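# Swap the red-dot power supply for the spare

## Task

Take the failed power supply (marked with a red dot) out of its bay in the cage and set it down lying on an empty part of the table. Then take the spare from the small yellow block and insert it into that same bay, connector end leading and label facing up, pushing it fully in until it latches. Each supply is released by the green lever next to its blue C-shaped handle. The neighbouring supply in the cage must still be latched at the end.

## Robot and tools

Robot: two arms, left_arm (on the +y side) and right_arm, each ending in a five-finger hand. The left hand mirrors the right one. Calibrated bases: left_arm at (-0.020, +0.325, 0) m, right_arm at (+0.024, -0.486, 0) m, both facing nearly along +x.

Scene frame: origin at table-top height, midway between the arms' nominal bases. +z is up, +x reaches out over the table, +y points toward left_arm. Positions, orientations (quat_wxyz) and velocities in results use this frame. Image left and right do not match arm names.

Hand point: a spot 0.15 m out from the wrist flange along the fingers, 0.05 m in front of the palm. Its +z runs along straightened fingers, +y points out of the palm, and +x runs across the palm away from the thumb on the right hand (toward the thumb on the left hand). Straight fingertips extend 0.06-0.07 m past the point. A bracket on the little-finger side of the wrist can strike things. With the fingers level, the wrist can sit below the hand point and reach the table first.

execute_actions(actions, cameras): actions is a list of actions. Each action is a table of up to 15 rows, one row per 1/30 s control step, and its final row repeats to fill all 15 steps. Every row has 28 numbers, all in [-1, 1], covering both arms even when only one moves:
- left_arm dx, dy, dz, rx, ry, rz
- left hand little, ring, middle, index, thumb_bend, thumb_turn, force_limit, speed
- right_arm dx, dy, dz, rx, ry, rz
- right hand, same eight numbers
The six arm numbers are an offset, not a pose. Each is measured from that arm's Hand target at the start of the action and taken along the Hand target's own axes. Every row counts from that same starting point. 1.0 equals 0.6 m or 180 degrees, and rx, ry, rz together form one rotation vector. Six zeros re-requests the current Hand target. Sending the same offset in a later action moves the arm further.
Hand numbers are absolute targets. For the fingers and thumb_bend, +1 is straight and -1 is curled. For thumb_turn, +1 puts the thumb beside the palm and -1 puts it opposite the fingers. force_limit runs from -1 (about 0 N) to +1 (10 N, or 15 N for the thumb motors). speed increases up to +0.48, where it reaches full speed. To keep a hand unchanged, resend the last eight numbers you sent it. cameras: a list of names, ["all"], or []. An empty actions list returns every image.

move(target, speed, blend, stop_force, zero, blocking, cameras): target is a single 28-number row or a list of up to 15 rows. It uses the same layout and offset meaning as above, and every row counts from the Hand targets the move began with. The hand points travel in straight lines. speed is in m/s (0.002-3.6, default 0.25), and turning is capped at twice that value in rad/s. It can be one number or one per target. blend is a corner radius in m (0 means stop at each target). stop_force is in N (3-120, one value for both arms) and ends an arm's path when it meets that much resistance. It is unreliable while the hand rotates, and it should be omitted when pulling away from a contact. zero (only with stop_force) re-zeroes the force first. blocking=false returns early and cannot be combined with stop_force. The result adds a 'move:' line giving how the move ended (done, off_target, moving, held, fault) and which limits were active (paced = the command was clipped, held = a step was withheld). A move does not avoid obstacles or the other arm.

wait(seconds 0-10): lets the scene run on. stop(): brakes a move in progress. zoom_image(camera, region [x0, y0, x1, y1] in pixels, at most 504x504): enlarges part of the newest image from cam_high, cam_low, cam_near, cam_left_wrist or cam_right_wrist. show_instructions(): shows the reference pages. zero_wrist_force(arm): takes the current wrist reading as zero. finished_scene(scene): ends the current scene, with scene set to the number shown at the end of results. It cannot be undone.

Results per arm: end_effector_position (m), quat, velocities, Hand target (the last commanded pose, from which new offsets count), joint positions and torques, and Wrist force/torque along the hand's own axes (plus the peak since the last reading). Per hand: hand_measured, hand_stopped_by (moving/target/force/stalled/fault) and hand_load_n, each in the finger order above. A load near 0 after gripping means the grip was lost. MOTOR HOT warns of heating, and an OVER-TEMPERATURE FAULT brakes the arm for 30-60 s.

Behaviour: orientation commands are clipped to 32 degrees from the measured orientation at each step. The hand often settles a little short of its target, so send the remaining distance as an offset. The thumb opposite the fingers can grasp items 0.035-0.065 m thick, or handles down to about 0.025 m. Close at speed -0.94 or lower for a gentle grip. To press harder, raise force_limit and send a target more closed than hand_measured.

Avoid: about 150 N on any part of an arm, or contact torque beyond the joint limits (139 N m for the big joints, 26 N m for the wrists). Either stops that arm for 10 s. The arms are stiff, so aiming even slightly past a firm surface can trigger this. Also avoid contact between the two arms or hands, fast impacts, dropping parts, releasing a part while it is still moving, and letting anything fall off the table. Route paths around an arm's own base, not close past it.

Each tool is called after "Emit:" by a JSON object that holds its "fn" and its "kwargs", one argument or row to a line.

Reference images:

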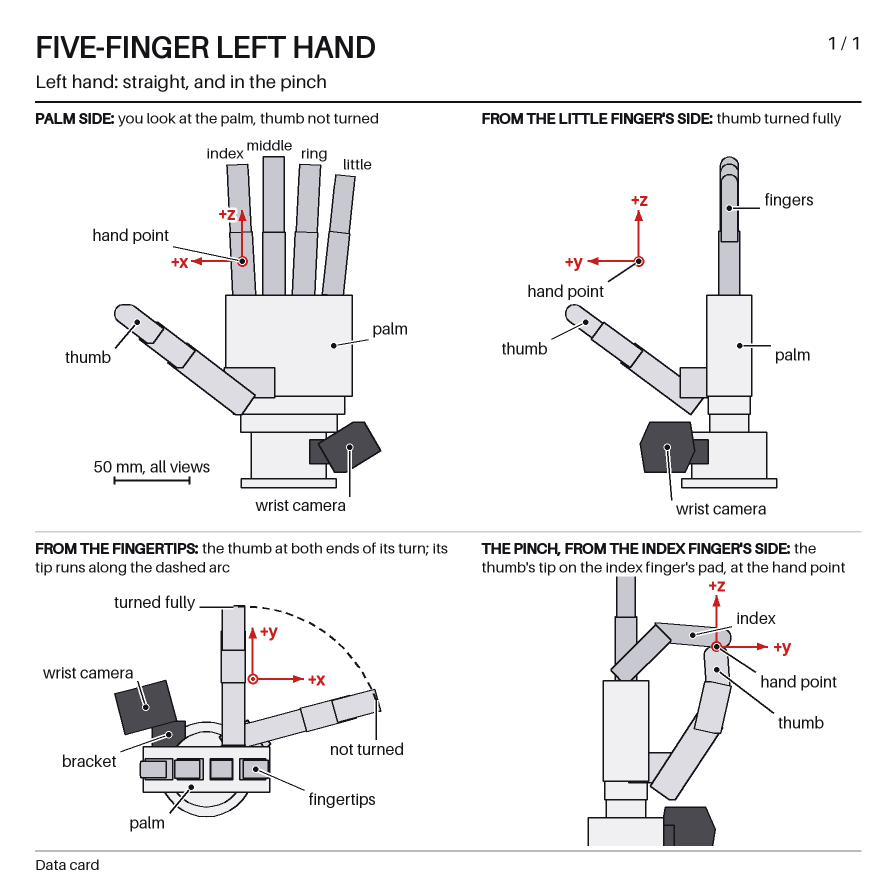

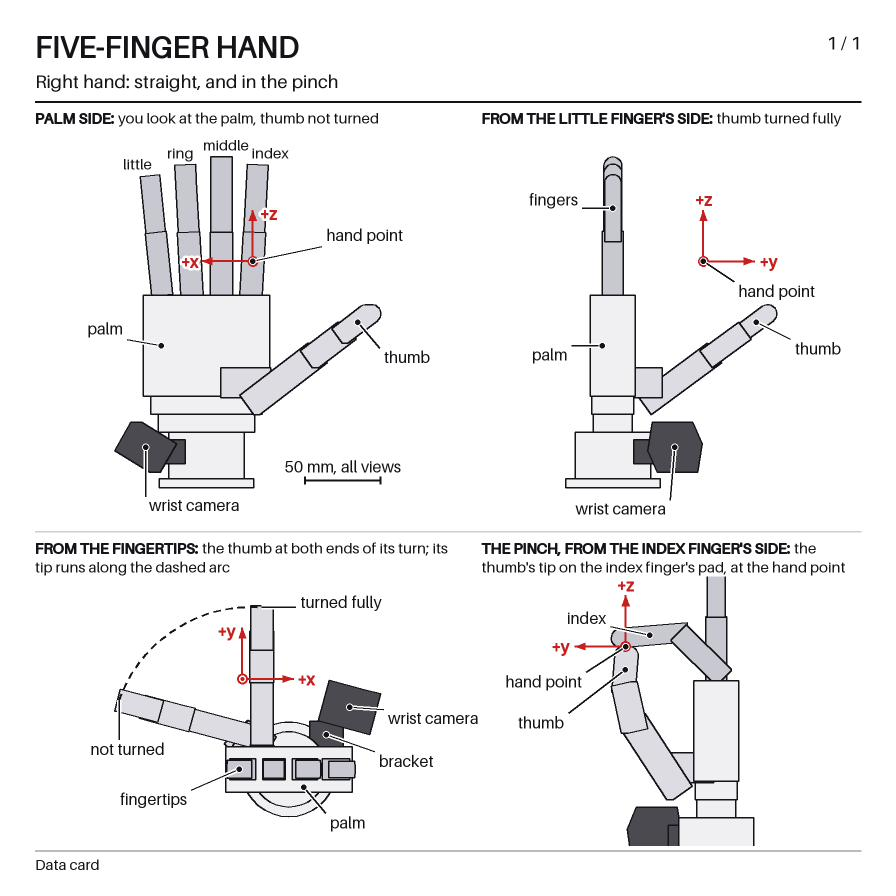

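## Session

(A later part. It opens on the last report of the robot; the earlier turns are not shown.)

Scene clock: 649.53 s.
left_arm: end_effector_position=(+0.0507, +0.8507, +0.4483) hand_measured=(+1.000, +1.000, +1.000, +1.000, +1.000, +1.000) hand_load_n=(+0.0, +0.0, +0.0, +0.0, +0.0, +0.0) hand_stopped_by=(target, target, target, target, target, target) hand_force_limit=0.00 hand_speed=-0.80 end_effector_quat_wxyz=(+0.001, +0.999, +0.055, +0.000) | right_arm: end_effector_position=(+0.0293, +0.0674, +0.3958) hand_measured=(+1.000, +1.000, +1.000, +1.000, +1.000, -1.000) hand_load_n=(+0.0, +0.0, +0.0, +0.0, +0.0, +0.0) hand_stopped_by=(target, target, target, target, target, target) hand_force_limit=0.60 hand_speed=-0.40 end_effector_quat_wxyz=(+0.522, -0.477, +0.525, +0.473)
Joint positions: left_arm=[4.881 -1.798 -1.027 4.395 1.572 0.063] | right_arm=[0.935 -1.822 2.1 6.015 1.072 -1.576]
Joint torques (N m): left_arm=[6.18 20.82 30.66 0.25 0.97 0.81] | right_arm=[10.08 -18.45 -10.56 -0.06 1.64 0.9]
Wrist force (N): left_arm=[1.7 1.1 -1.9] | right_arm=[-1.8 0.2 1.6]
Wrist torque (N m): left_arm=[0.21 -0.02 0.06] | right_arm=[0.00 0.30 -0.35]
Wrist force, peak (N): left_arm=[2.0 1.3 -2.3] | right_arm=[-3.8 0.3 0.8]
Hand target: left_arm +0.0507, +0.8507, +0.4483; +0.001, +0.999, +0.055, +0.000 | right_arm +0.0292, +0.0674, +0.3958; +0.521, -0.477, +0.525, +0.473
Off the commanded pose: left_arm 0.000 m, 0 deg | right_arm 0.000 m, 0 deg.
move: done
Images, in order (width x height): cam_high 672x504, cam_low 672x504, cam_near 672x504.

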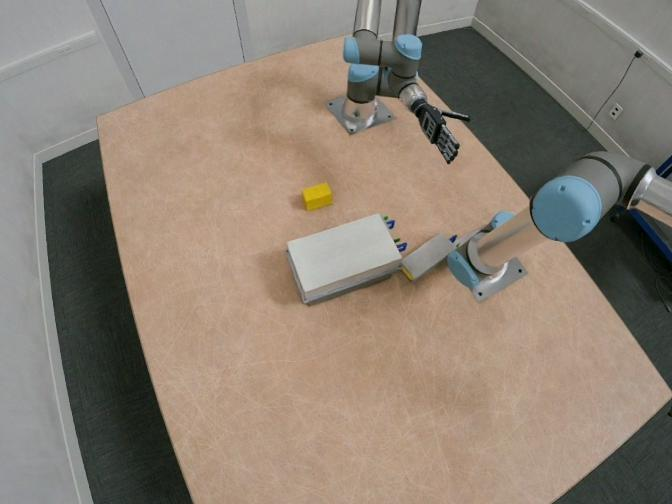

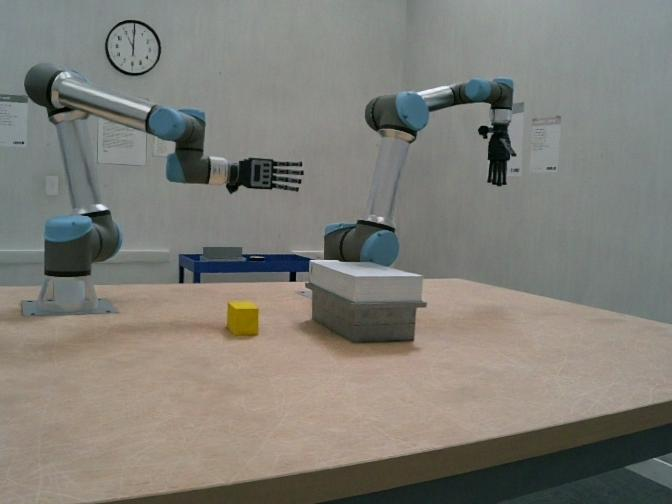

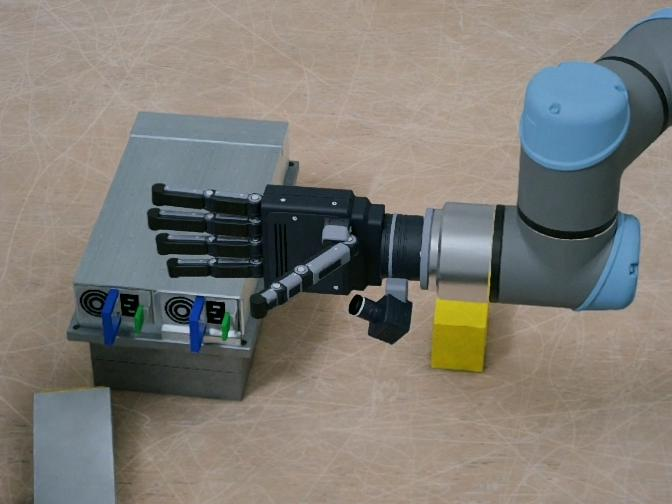

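Emit:
{"fn": "zoom_image", "kwargs": {
  "camera": "cam_high",
  "region": [425, 220, 495, 290]
}}

Emit:
{"fn": "wait", "kwargs": {
  "seconds": 0.1,
  "cameras": ["cam_left_wrist","cam_right_wrist"]
}}

Scaled by 7.200 from the camera's 672x504 image, which has a finer 960x720 frame.

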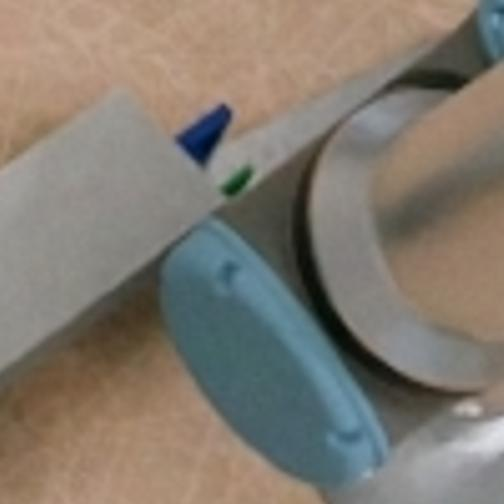

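Scene clock: 650.37 s.
left_arm: end_effector_position=(+0.0507, +0.8507, +0.4483) hand_measured=(+1.000, +1.000, +1.000, +1.000, +1.000, +1.000) hand_load_n=(+0.0, +0.0, +0.0, +0.0, +0.0, -0.5) hand_stopped_by=(target, target, target, target, target, target) hand_force_limit=0.00 hand_speed=-0.80 end_effector_quat_wxyz=(+0.001, +0.999, +0.055, +0.000) | right_arm: end_effector_position=(+0.0292, +0.0674, +0.3958) hand_measured=(+1.000, +1.000, +1.000, +1.000, +1.000, -1.000) hand_load_n=(+0.0, +0.0, +0.0, +0.0, +0.0, -0.5) hand_stopped_by=(target, target, target, target, target, target) hand_force_limit=0.60 hand_speed=-0.40 end_effector_quat_wxyz=(+0.521, -0.477, +0.525, +0.473)
Joint positions: left_arm=[4.881 -1.798 -1.027 4.395 1.572 0.063] | right_arm=[0.936 -1.823 2.1 6.015 1.072 -1.576]
Joint torques (N m): left_arm=[5.83 21.75 30.61 0.25 0.89 0.86] | right_arm=[12.48 -18.72 -8.05 -0.17 1.44 1.48]
Wrist force (N): left_arm=[1.7 1.1 -1.7] | right_arm=[-1.9 0.0 1.6]
Wrist torque (N m): left_arm=[0.21 -0.01 0.06] | right_arm=[-0.01 0.32 -0.36]
Wrist force, peak (N): left_arm=[1.9 1.0 -2.1] | right_arm=[-2.2 0.2 1.9]
Hand target: left_arm +0.0507, +0.8507, +0.4483; +0.001, +0.999, +0.055, +0.000 | right_arm +0.0292, +0.0674, +0.3958; +0.521, -0.477, +0.525, +0.473
Off the commanded pose: left_arm 0.000 m, 0 deg | right_arm 0.000 m, 0 deg.
wait: 0.10 s; at rest from the start
camera_calibration:
cam_left_wrist: T_world_to_cam=[[0.192195, 0.98019, 0.0478367, -0.862881], [0.834796, -0.188924, 0.51713, -0.116251], [0.515923, -0.0594559, -0.854569, 0.527134], [0, 0, 0, 1]] pos_world=[-0.00907396, 0.855166, 0.551867]
cam_right_wrist: T_world_to_cam=[[-0.949276, 0.0930952, -0.300348, 0.144678], [-0.305716, -0.496734, 0.812277, -0.279591], [-0.0735737, 0.862896, 0.499998, -0.137459], [0, 0, 0, 1]] pos_world=[0.0417508, -0.0337381, 0.339289]
Images, in order (width x height): cam_left_wrist 672x504, cam_right_wrist 672x504.

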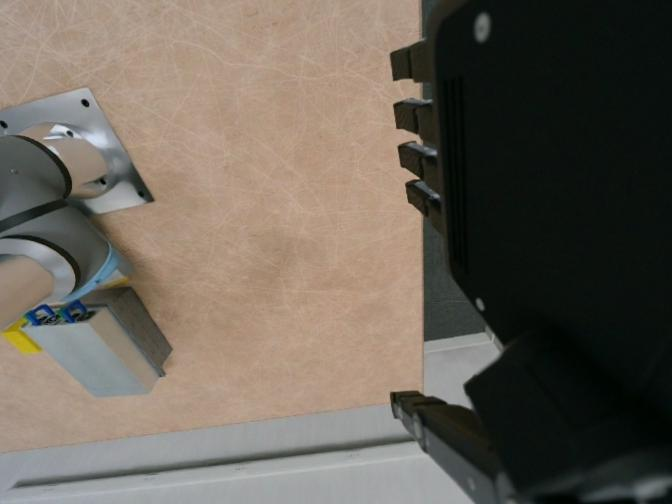

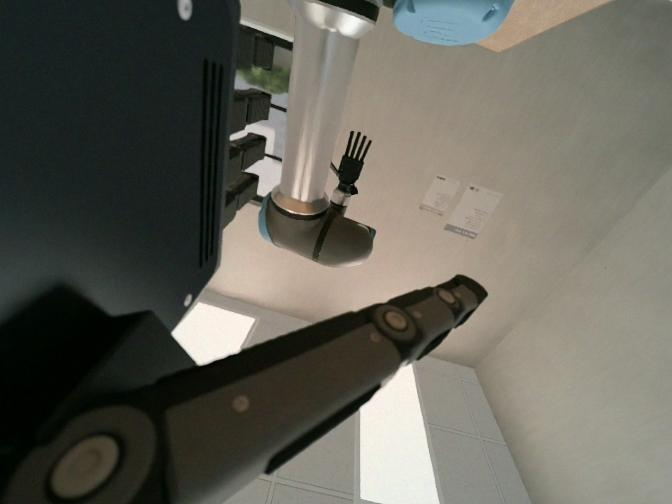

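Emit:
{"fn": "wait", "kwargs": {
  "seconds": 0.1,
  "cameras": ["cam_high","cam_low","cam_near"]
}}

Emit:
{"fn": "zoom_image", "kwargs": {
  "camera": "cam_high",
  "region": [310, 60, 410, 150]
}}

Emit:
{"fn": "zoom_image", "kwargs": {
  "camera": "cam_low",
  "region": [10, 200, 140, 330]
}}

Emit:
{"fn": "zoom_image", "kwargs": {
  "camera": "cam_high",
  "region": [430, 200, 540, 310]
}}

Scene clock: 652.30 s.
left_arm: end_effector_position=(+0.0507, +0.8507, +0.4483) hand_measured=(+1.000, +1.000, +1.000, +1.000, +1.000, +1.000) hand_load_n=(+0.0, +0.0, +0.0, +0.0, +0.0, +0.0) hand_stopped_by=(target, target, target, target, target, target) hand_force_limit=0.00 hand_speed=-0.80 end_effector_quat_wxyz=(+0.001, +0.999, +0.055, +0.000) | right_arm: end_effector_position=(+0.0292, +0.0674, +0.3958) hand_measured=(+1.000, +1.000, +1.000, +1.000, +1.000, -1.000) hand_load_n=(+0.0, +0.0, +0.0, +0.0, +0.0, +0.0) hand_stopped_by=(target, target, target, target, target, target) hand_force_limit=0.60 hand_speed=-0.40 end_effector_quat_wxyz=(+0.521, -0.477, +0.525, +0.473)
Joint positions: left_arm=[4.881 -1.798 -1.027 4.395 1.572 0.063] | right_arm=[0.936 -1.823 2.1 6.015 1.072 -1.576]
Joint torques (N m): left_arm=[5.71 21.52 30.17 0.33 0.95 0.87] | right_arm=[11.28 -19.19 -7.91 -0.32 1.83 1.54]
Wrist force (N): left_arm=[1.7 1.0 -1.9] | right_arm=[-2.1 -0.3 1.6]
Wrist torque (N m): left_arm=[0.21 -0.02 0.07] | right_arm=[-0.06 0.33 -0.37]
Wrist force, peak (N): left_arm=[2.0 1.4 -2.0] | right_arm=[-2.2 0.0 1.8]
Hand target: left_arm +0.0507, +0.8507, +0.4483; +0.001, +0.999, +0.055, +0.000 | right_arm +0.0292, +0.0674, +0.3958; +0.521, -0.477, +0.525, +0.473
Off the commanded pose: left_arm 0.000 m, 0 deg | right_arm 0.000 m, 0 deg.
wait: 0.10 s; at rest from the start
Images, in order (width x height): cam_high 672x504, cam_low 672x504, cam_near 672x504.

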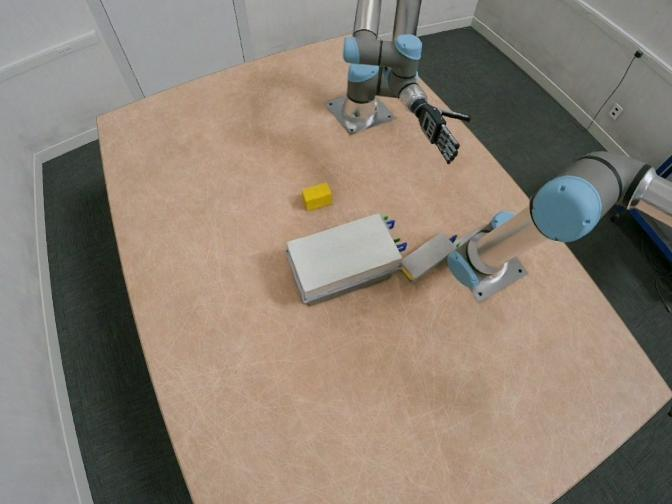

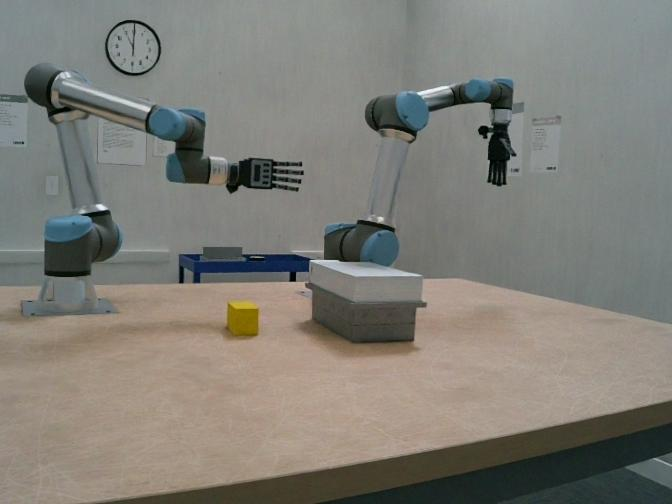

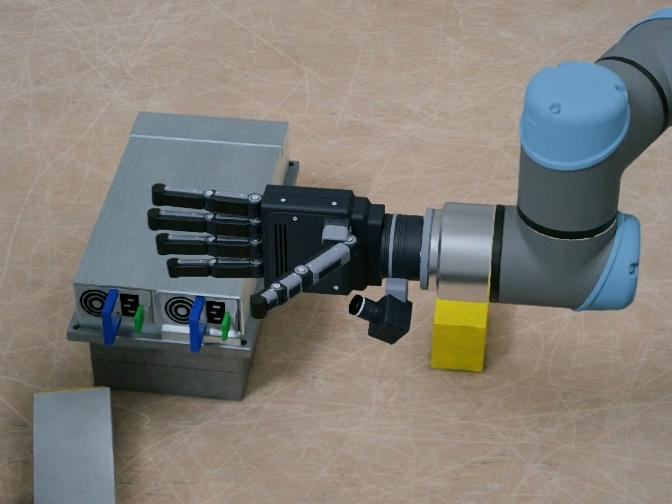

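Scaled by 5.040 from the camera's 672x504 image, which has a finer 960x720 frame.

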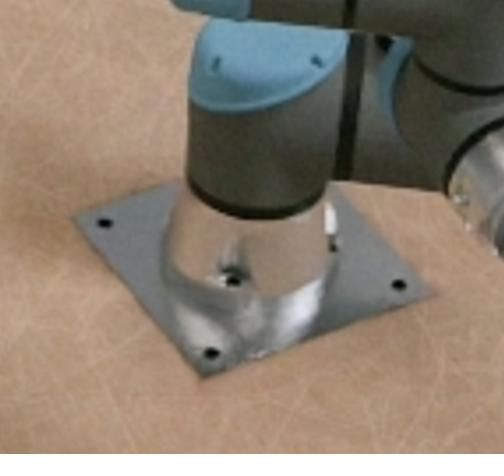

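Scaled by 3.877 from the camera's 672x504 image, which has a finer 960x720 frame.

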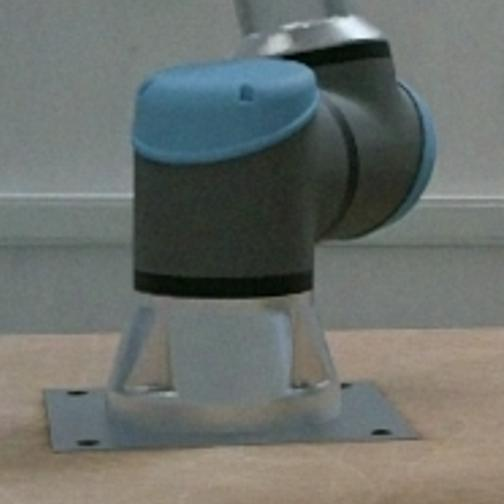

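Scaled by 4.582 from the camera's 672x504 image, which has a finer 960x720 frame.

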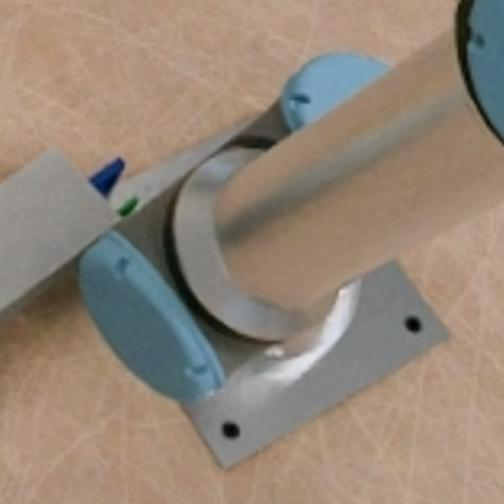

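Emit:
{"fn": "move", "kwargs": {
  "target": [0,0,0,0,0,0,1,1,1,1,1,1,0,-0.8,0.1592,-0.1783,0.1063,-0.0854,0.0858,-0.4941,1,1,1,1,1,1,0.3,0],
  "speed": 0.3,
  "cameras": ["cam_near","cam_high"]
}}

Scene clock: 669.03 s.
left_arm: end_effector_position=(+0.0507, +0.8507, +0.4483) hand_measured=(+1.000, +1.000, +1.000, +1.000, +1.000, +1.000) hand_load_n=(+0.0, +0.0, +0.0, +0.0, +0.0, +0.0) hand_stopped_by=(target, target, target, target, target, target) hand_force_limit=0.00 hand_speed=-0.80 end_effector_quat_wxyz=(+0.001, +0.999, +0.055, +0.000) | right_arm: end_effector_position=(+0.1416, +0.1200, +0.2993) hand_measured=(+1.000, +1.000, +1.000, +1.000, +1.000, +1.000) hand_load_n=(+0.0, +0.0, +0.0, +0.0, +0.0, +0.0) hand_stopped_by=(target, target, target, target, target, target) hand_force_limit=0.30 hand_speed=0.00 end_effector_quat_wxyz=(-0.637, +0.769, -0.045, +0.036)
Joint positions: left_arm=[4.881 -1.798 -1.027 4.395 1.572 0.063] | right_arm=[0.863 -1.56 1.78 6.282 1.028 -3.253]
Joint torques (N m): left_arm=[5.88 21.51 29.63 0.36 0.85 0.8] | right_arm=[-10.57 -22.83 -7.85 -2.44 -1.31 -1.33]
Wrist force (N): left_arm=[1.5 1.0 -1.9] | right_arm=[-3.1 0.2 1.4]
Wrist torque (N m): left_arm=[0.20 0.02 0.05] | right_arm=[-0.06 0.49 -0.40]
Wrist force, peak (N): left_arm=[2.1 0.7 -2.3] | right_arm=[-3.4 0.1 1.5]
Hand target: left_arm +0.0507, +0.8507, +0.4483; +0.001, +0.999, +0.055, +0.000 | right_arm +0.1418, +0.1199, +0.2998; -0.572, +0.819, -0.040, +0.027
Off the commanded pose: left_arm 0.000 m, 0 deg | right_arm 0.001 m, 9 deg.
joint sent to its limit (right arm) — joint 4 (wrist 1), upper limit. The joint targets are off in orientation, not in position.
move: off_target (right_arm)
Images, in order (width x height): cam_high 672x504, cam_near 672x504.

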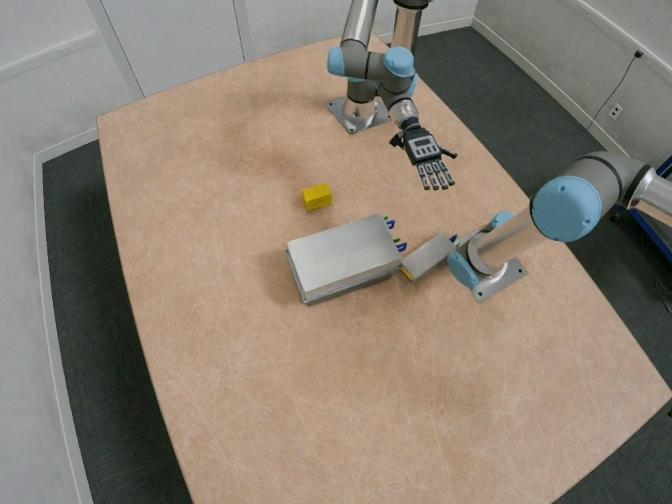

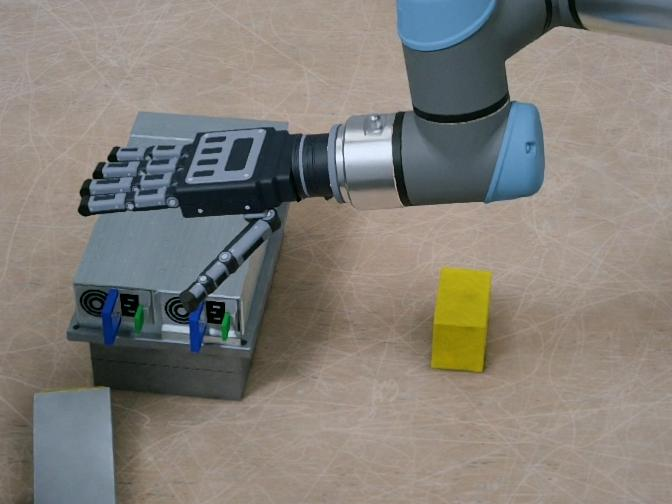

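Emit:
{"fn": "move", "kwargs": {
  "target": [0,0,0,0,0,0,1,1,1,1,1,1,0,-0.8,-0.0078,0.2537,0.1807,0,0,0,1,1,1,1,1,1,0.3,0],
  "speed": 0.15,
  "cameras": ["cam_near","cam_high"]
}}

Emit:
{"fn": "zoom_image", "kwargs": {
  "camera": "cam_high",
  "region": [370, 150, 510, 300]
}}

Scene clock: 671.57 s.
left_arm: end_effector_position=(+0.0507, +0.8507, +0.4483) hand_measured=(+1.000, +1.000, +1.000, +1.000, +1.000, +1.000) hand_load_n=(+0.0, +0.0, +0.0, +0.0, +0.0, +0.0) hand_stopped_by=(target, target, target, target, target, target) hand_force_limit=0.00 hand_speed=-0.80 end_effector_quat_wxyz=(+0.001, +0.999, +0.055, +0.000) | right_arm: end_effector_position=(+0.1417, +0.1697, +0.1198) hand_measured=(+1.000, +1.000, +1.000, +1.000, +1.000, +1.000) hand_load_n=(+0.0, +0.0, +0.0, +0.0, +0.0, -0.5) hand_stopped_by=(target, target, target, target, target, target) hand_force_limit=0.30 hand_speed=0.00 end_effector_quat_wxyz=(-0.572, +0.819, -0.040, +0.027)
Joint positions: left_arm=[4.881 -1.798 -1.027 4.395 1.572 0.063] | right_arm=[0.952 -1.226 1.785 6.115 1.121 -3.318]
Joint torques (N m): left_arm=[5.92 21.33 29.61 0.23 0.74 0.84] | right_arm=[-12.43 -22.86 -4.54 0.21 -1.59 1.52]
Wrist force (N): left_arm=[1.7 1.0 -1.9] | right_arm=[-2.7 0.1 1.6]
Wrist torque (N m): left_arm=[0.20 -0.02 0.06] | right_arm=[0.03 0.38 -0.32]
Wrist force, peak (N): left_arm=[1.9 1.0 -2.2] | right_arm=[-2.7 0.9 2.4]
Hand target: left_arm +0.0507, +0.8507, +0.4483; +0.001, +0.999, +0.055, +0.000 | right_arm +0.1417, +0.1696, +0.1196; -0.572, +0.819, -0.040, +0.027
Off the commanded pose: left_arm 0.000 m, 0 deg | right_arm 0.000 m, 0 deg.
move: done
Images, in order (width x height): cam_high 672x504, cam_near 672x504.

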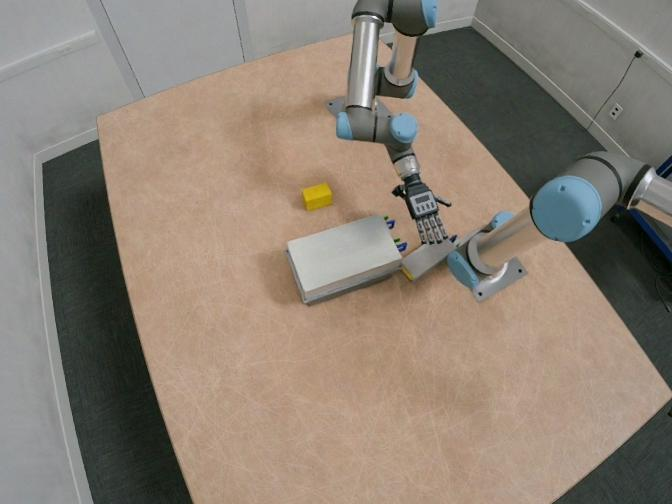

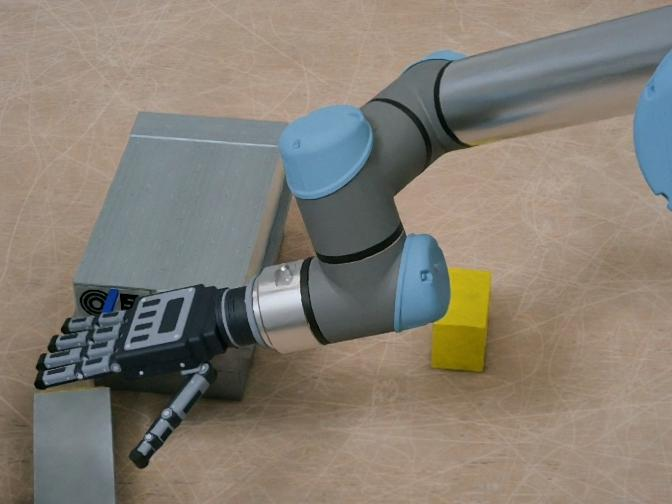

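Scaled by 3.360 from the camera's 672x504 image, which has a finer 960x720 frame.

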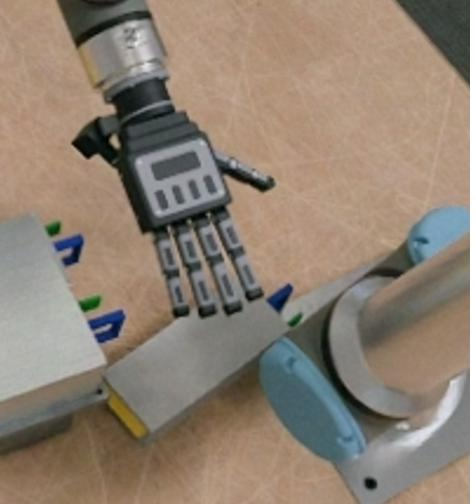

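Emit:
{"fn": "move", "kwargs": {
  "target": [0,0,0,0,0,0,1,1,1,1,1,1,0,-0.8,-0.0004,0.1138,0.0510,0,0,0,1,1,1,1,1,1,0.3,0],
  "speed": 0.1,
  "stop_force": 12,
  "cameras": ["cam_near","cam_low"]
}}

Scene clock: 674.30 s.
left_arm: end_effector_position=(+0.0507, +0.8507, +0.4483) hand_measured=(+1.000, +1.000, +1.000, +1.000, +1.000, +1.000) hand_load_n=(+0.0, +0.0, +0.0, -0.5, +0.0, +0.0) hand_stopped_by=(target, target, target, target, target, target) hand_force_limit=0.00 hand_speed=-0.80 end_effector_quat_wxyz=(+0.001, +0.999, +0.055, +0.000) | right_arm: end_effector_position=(+0.1419, +0.1749, +0.0450) hand_measured=(+1.000, +1.000, +1.000, +1.000, +1.000, +1.000) hand_load_n=(+0.0, +0.0, +0.0, +0.0, +0.0, +0.0) hand_stopped_by=(target, target, target, target, target, target) hand_force_limit=0.30 hand_speed=0.00 end_effector_quat_wxyz=(-0.572, +0.819, -0.040, +0.027)
Joint positions: left_arm=[4.881 -1.798 -1.027 4.395 1.572 0.063] | right_arm=[0.959 -1.107 1.841 5.939 1.126 -3.316]
Joint torques (N m): left_arm=[5.97 21.29 29.64 0.29 0.79 0.83] | right_arm=[-6.82 -27.27 -28.78 -1.18 -1.51 -0.31]
Wrist force (N): left_arm=[1.5 1.0 -1.9] | right_arm=[-2.6 -0.3 1.6]
Wrist torque (N m): left_arm=[0.19 0.01 0.06] | right_arm=[-0.05 0.37 -0.39]
Wrist force, peak (N): left_arm=[2.1 1.0 -2.2] | right_arm=[-3.0 -0.3 1.8]
Hand target: left_arm +0.0507, +0.8507, +0.4483; +0.001, +0.999, +0.055, +0.000 | right_arm +0.1419, +0.1749, +0.0450; -0.572, +0.819, -0.040, +0.027
Off the commanded pose: left_arm 0.000 m, 0 deg | right_arm 0.000 m, 0 deg.
move: done
Images, in order (width x height): cam_low 672x504, cam_near 672x504.

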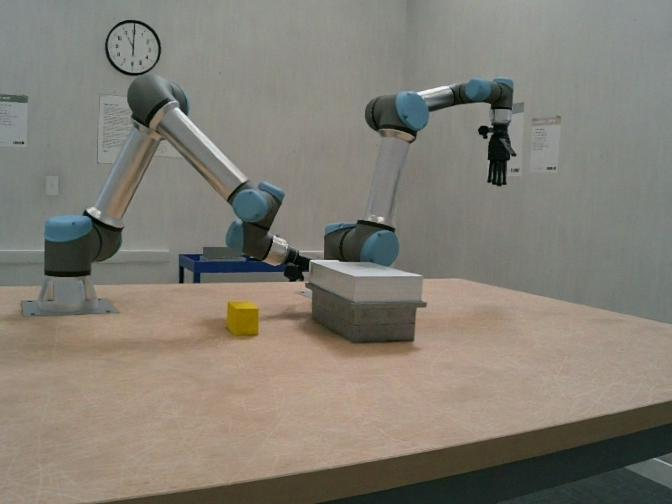

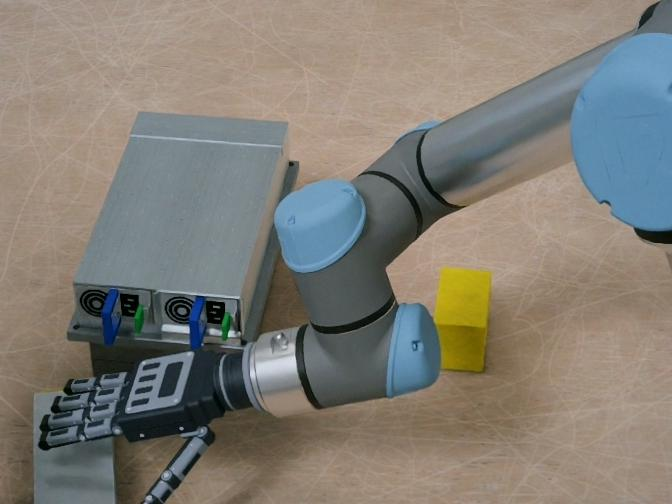

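Emit:
{"fn": "move", "kwargs": {
  "target": [0,0,0,0,0,0,1,1,1,1,1,1,0,-0.8,-0.0145,-0.0430,0.1425,0,0,0,1,1,1,1,1,1,0.3,0],
  "speed": 0.05,
  "stop_force": 8,
  "cameras": ["cam_near","cam_high"]
}}

Emit:
{"fn": "zoom_image", "kwargs": {
  "camera": "cam_high",
  "region": [370, 150, 510, 300]
}}

Scene clock: 678.03 s.
left_arm: end_effector_position=(+0.0507, +0.8507, +0.4483) hand_measured=(+1.000, +1.000, +1.000, +1.000, +1.000, +1.000) hand_load_n=(+0.0, +0.0, +0.0, +0.0, +0.0, +0.0) hand_stopped_by=(target, target, target, target, target, target) hand_force_limit=0.00 hand_speed=-0.80 end_effector_quat_wxyz=(+0.001, +0.999, +0.055, +0.000) | right_arm: end_effector_position=(+0.1419, +0.2645, +0.0398) hand_measured=(+1.000, +1.000, +1.000, +1.000, +1.000, +1.000) hand_load_n=(+0.0, +0.0, +0.0, +0.0, +0.5, -0.5) hand_stopped_by=(target, target, target, target, target, target) hand_force_limit=0.30 hand_speed=0.00 end_effector_quat_wxyz=(-0.572, +0.819, -0.040, +0.027)
Joint positions: left_arm=[4.881 -1.798 -1.027 4.395 1.572 0.063] | right_arm=[1.051 -0.936 1.562 6.033 1.212 -3.278]
Joint torques (N m): left_arm=[4.59 21.03 29.19 0.24 0.74 0.7] | right_arm=[-10.89 -49.13 -4.29 -2.3 -1.45 -1.75]
Wrist force (N): left_arm=[1.9 1.1 -1.7] | right_arm=[-2.7 -0.2 1.8]
Wrist torque (N m): left_arm=[0.20 -0.03 0.07] | right_arm=[-0.06 0.35 -0.42]
Wrist force, peak (N): left_arm=[2.0 1.3 -2.2] | right_arm=[-3.3 -0.1 1.9]
Hand target: left_arm +0.0507, +0.8507, +0.4483; +0.001, +0.999, +0.055, +0.000 | right_arm +0.1419, +0.2645, +0.0398; -0.572, +0.819, -0.040, +0.027
Off the commanded pose: left_arm 0.000 m, 0 deg | right_arm 0.000 m, 0 deg.
move: done
Images, in order (width x height): cam_high 672x504, cam_near 672x504.

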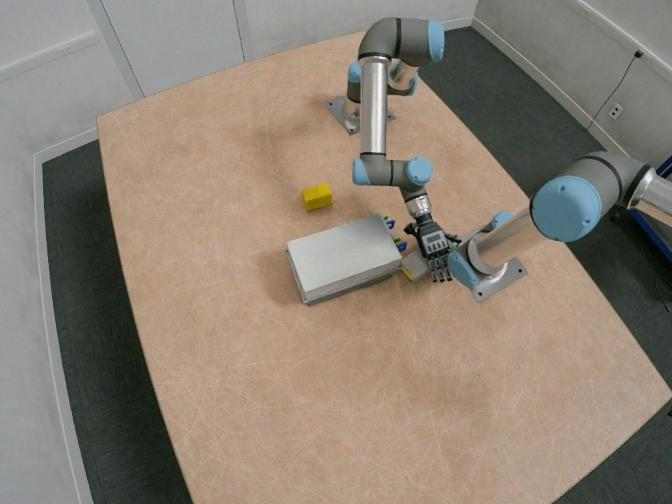

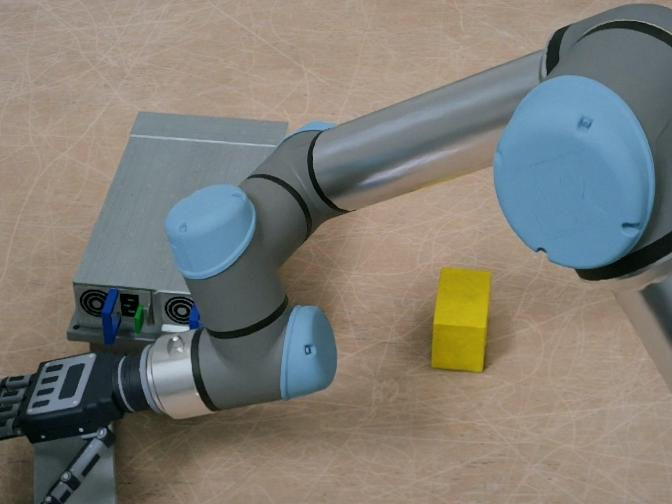

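Scaled by 3.360 from the camera's 672x504 image, which has a finer 960x720 frame.

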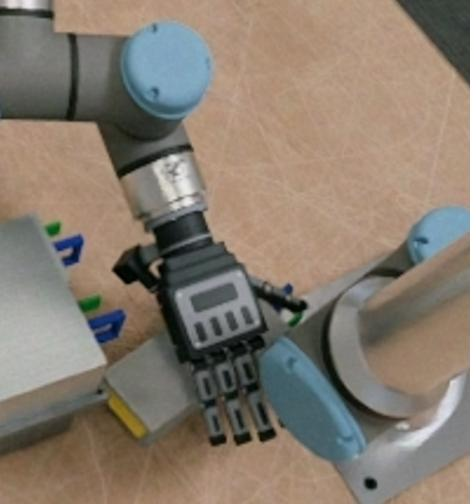

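Emit:
{"fn": "move", "kwargs": {
  "target": [0,0,0,0,0,0,1,1,1,1,1,1,0,-0.8,0,0,0,0,0,0,1,1,0,0,1,1,0.3,-0.2],
  "speed": 0.05
}}

Emit:
{"fn": "move", "kwargs": {
  "target": [0,0,0,0,0,0,1,1,1,1,1,1,0,-0.8,0,0.0125,0.0046,0,0,0,1,1,0,0,1,1,0.3,-0.2],
  "speed": 0.02,
  "stop_force": 5,
  "cameras": ["cam_near","cam_high","cam_right_wrist"]
}}

Emit:
{"fn": "zoom_image", "kwargs": {
  "camera": "cam_high",
  "region": [400, 200, 490, 290]
}}

Scene clock: 679.43 s.
left_arm: end_effector_position=(+0.0507, +0.8507, +0.4483) hand_measured=(+1.000, +1.000, +1.000, +1.000, +1.000, +1.000) hand_load_n=(+0.0, +0.0, +0.0, +0.0, +0.0, +0.0) hand_stopped_by=(target, target, target, target, target, target) hand_force_limit=0.00 hand_speed=-0.80 end_effector_quat_wxyz=(+0.001, +0.999, +0.055, +0.000) | right_arm: end_effector_position=(+0.1419, +0.2645, +0.0398) hand_measured=(+1.000, +1.000, +0.000, +0.000, +1.000, +1.000) hand_load_n=(+0.0, -0.5, +0.0, +0.0, +0.0, +0.0) hand_stopped_by=(target, target, target, target, target, target) hand_force_limit=0.30 hand_speed=-0.20 end_effector_quat_wxyz=(-0.572, +0.819, -0.040, +0.027)
Joint positions: left_arm=[4.881 -1.798 -1.027 4.395 1.572 0.063] | right_arm=[1.051 -0.936 1.562 6.033 1.212 -3.278]
Joint torques (N m): left_arm=[5.45 21.11 30.2 0.27 0.76 0.77] | right_arm=[-8.47 -49.7 -8.99 0.02 -1 -1.47]
Wrist force (N): left_arm=[1.7 0.9 -2.1] | right_arm=[-2.6 -0.2 1.6]
Wrist torque (N m): left_arm=[0.18 -0.01 0.07] | right_arm=[-0.03 0.35 -0.42]
Wrist force, peak (N): left_arm=[1.9 1.2 -2.0] | right_arm=[-2.9 -0.5 1.8]
Hand target: left_arm +0.0507, +0.8507, +0.4483; +0.001, +0.999, +0.055, +0.000 | right_arm +0.1419, +0.2645, +0.0398; -0.572, +0.819, -0.040, +0.027
Off the commanded pose: left_arm 0.000 m, 0 deg | right_arm 0.000 m, 0 deg.
move: done

Scene clock: 681.27 s.
left_arm: end_effector_position=(+0.0507, +0.8507, +0.4483) hand_measured=(+1.000, +1.000, +1.000, +1.000, +1.000, +1.000) hand_load_n=(+0.0, +0.0, +0.0, +0.0, +0.0, +0.0) hand_stopped_by=(target, target, target, target, target, target) hand_force_limit=0.00 hand_speed=-0.80 end_effector_quat_wxyz=(+0.001, +0.999, +0.055, +0.000) | right_arm: end_effector_position=(+0.1419, +0.2645, +0.0319) hand_measured=(+1.000, +1.000, +0.000, +0.000, +1.000, +1.000) hand_load_n=(+0.0, +0.0, +0.0, +0.0, +0.0, +0.0) hand_stopped_by=(target, target, target, target, target, target) hand_force_limit=0.30 hand_speed=-0.20 end_effector_quat_wxyz=(-0.572, +0.819, -0.040, +0.027)
Joint positions: left_arm=[4.881 -1.798 -1.027 4.395 1.572 0.063] | right_arm=[1.051 -0.925 1.567 6.017 1.212 -3.278]
Joint torques (N m): left_arm=[5.7 20.93 29.52 0.29 0.66 0.85] | right_arm=[4.98 -49.96 -29.8 0.45 1.53 -0.18]
Wrist force (N): left_arm=[1.9 0.9 -1.9] | right_arm=[-2.6 -0.1 1.7]
Wrist torque (N m): left_arm=[0.18 -0.04 0.08] | right_arm=[-0.01 0.35 -0.41]
Wrist force, peak (N): left_arm=[2.0 1.2 -2.3] | right_arm=[-3.0 -0.2 1.8]
Hand target: left_arm +0.0507, +0.8507, +0.4483; +0.001, +0.999, +0.055, +0.000 | right_arm +0.1419, +0.2645, +0.0319; -0.572, +0.819, -0.040, +0.027
Off the commanded pose: left_arm 0.000 m, 0 deg | right_arm 0.000 m, 0 deg.
move: done
camera_calibration:
cam_right_wrist: T_world_to_cam=[[0.266027, -0.351581, -0.897564, 0.0881989], [-0.861355, -0.504728, -0.0575902, 0.257051], [-0.432778, 0.788442, -0.437108, -0.0166978], [0, 0, 0, 1]] pos_world=[0.190723, 0.173915, 0.086669]
Images, in order (width x height): cam_high 672x504, cam_near 672x504, cam_right_wrist 672x504.

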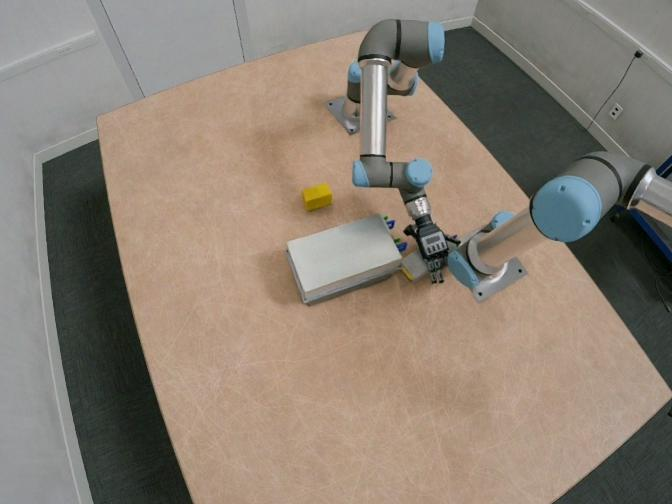

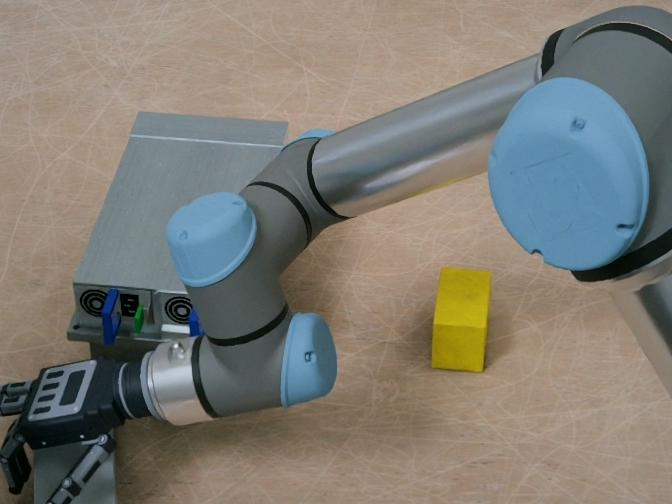

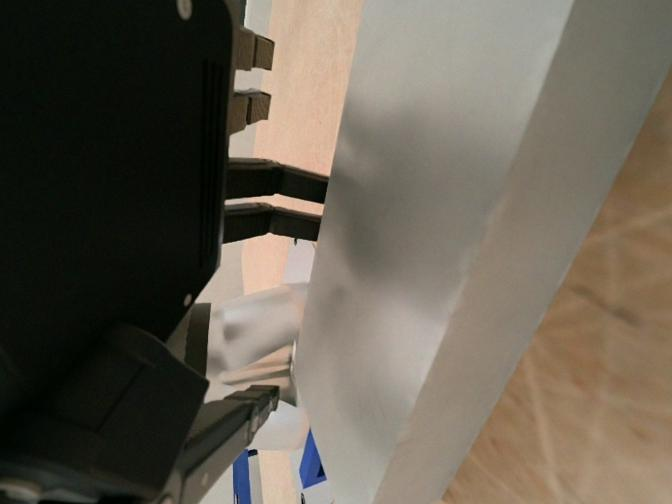

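Scaled by 5.600 from the camera's 672x504 image, which has a finer 960x720 frame.

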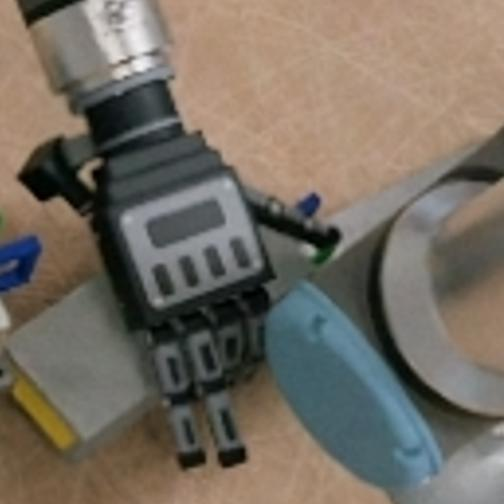

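Emit:
{"fn": "move", "kwargs": {
  "target": [0,0,0,0,0,0,1,1,1,1,1,1,0,-0.8,0.0123,0.0425,-0.1169,0,0,0,1,1,0,0,1,1,0.3,-0.2],
  "speed": 0.04,
  "stop_force": 15,
  "cameras": ["cam_near","cam_high","cam_right_wrist"]
}}

Emit:
{"fn": "zoom_image", "kwargs": {
  "camera": "cam_high",
  "region": [390, 190, 490, 290]
}}

Scene clock: 684.60 s.
left_arm: end_effector_position=(+0.0507, +0.8507, +0.4483) hand_measured=(+1.000, +1.000, +1.000, +1.000, +1.000, +1.000) hand_load_n=(+0.0, +0.0, +0.0, +0.0, +0.0, +0.0) hand_stopped_by=(target, target, target, target, target, target) hand_force_limit=0.00 hand_speed=-0.80 end_effector_quat_wxyz=(+0.001, +0.999, +0.055, +0.000) | right_arm: end_effector_position=(+0.1420, +0.1895, +0.0320) hand_measured=(+1.000, +1.000, +0.000, +0.000, +1.000, +1.000) hand_load_n=(+0.0, +0.0, +0.0, +0.0, +0.0, +0.0) hand_stopped_by=(target, target, target, target, target, target) hand_force_limit=0.30 hand_speed=-0.20 end_effector_quat_wxyz=(-0.572, +0.819, -0.040, +0.027)
Joint positions: left_arm=[4.881 -1.798 -1.027 4.395 1.572 0.063] | right_arm=[0.976 -1.06 1.806 5.924 1.142 -3.308]
Joint torques (N m): left_arm=[5.45 21.5 29.74 0.23 0.63 0.75] | right_arm=[10.6 -26.19 -28.6 0.76 1.59 1.59]
Wrist force (N): left_arm=[1.6 0.8 -1.6] | right_arm=[-3.0 -0.3 1.9]
Wrist torque (N m): left_arm=[0.15 0.01 0.06] | right_arm=[-0.07 0.41 -0.29]
Wrist force, peak (N): left_arm=[2.2 1.1 -2.0] | right_arm=[-3.2 -1.4 4.8]
Hand target: left_arm +0.0507, +0.8507, +0.4483; +0.001, +0.999, +0.055, +0.000 | right_arm +0.1420, +0.1895, +0.0320; -0.572, +0.819, -0.040, +0.027
Off the commanded pose: left_arm 0.000 m, 0 deg | right_arm 0.000 m, 0 deg.
move: done
camera_calibration:
cam_right_wrist: T_world_to_cam=[[0.266042, -0.351609, -0.897548, 0.0619272], [-0.861334, -0.504767, -0.057568, 0.219337], [-0.432811, 0.788404, -0.437142, 0.0424565], [0, 0, 0, 1]] pos_world=[0.190823, 0.0990153, 0.0867689]
Images, in order (width x height): cam_high 672x504, cam_near 672x504, cam_right_wrist 672x504.

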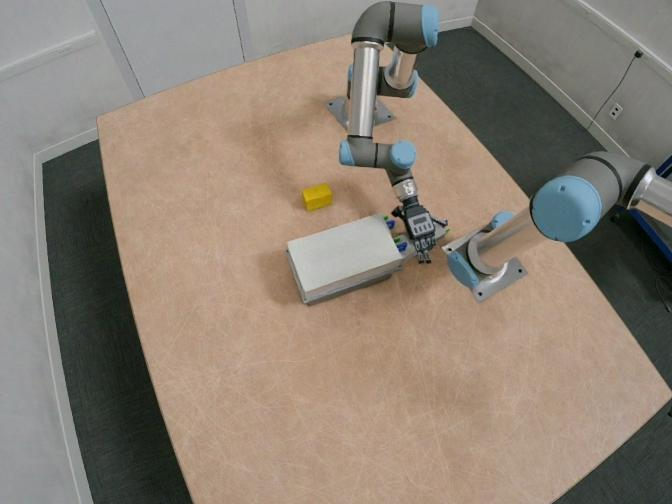

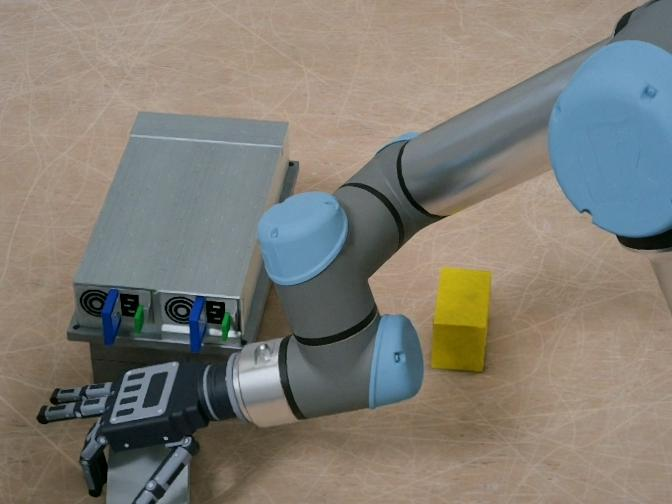

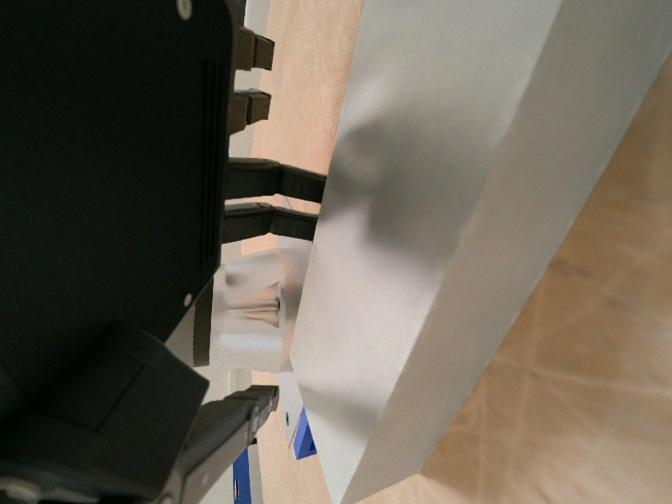

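Scaled by 5.040 from the camera's 672x504 image, which has a finer 960x720 frame.

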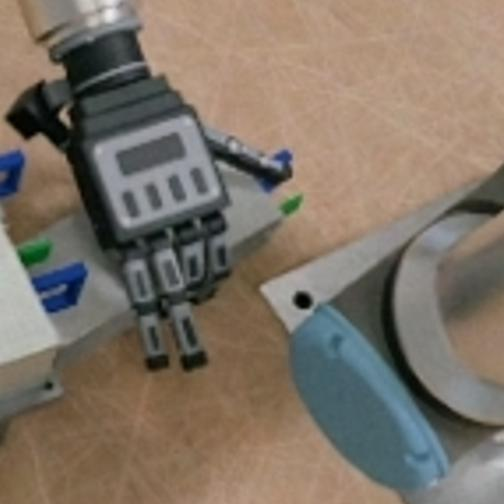

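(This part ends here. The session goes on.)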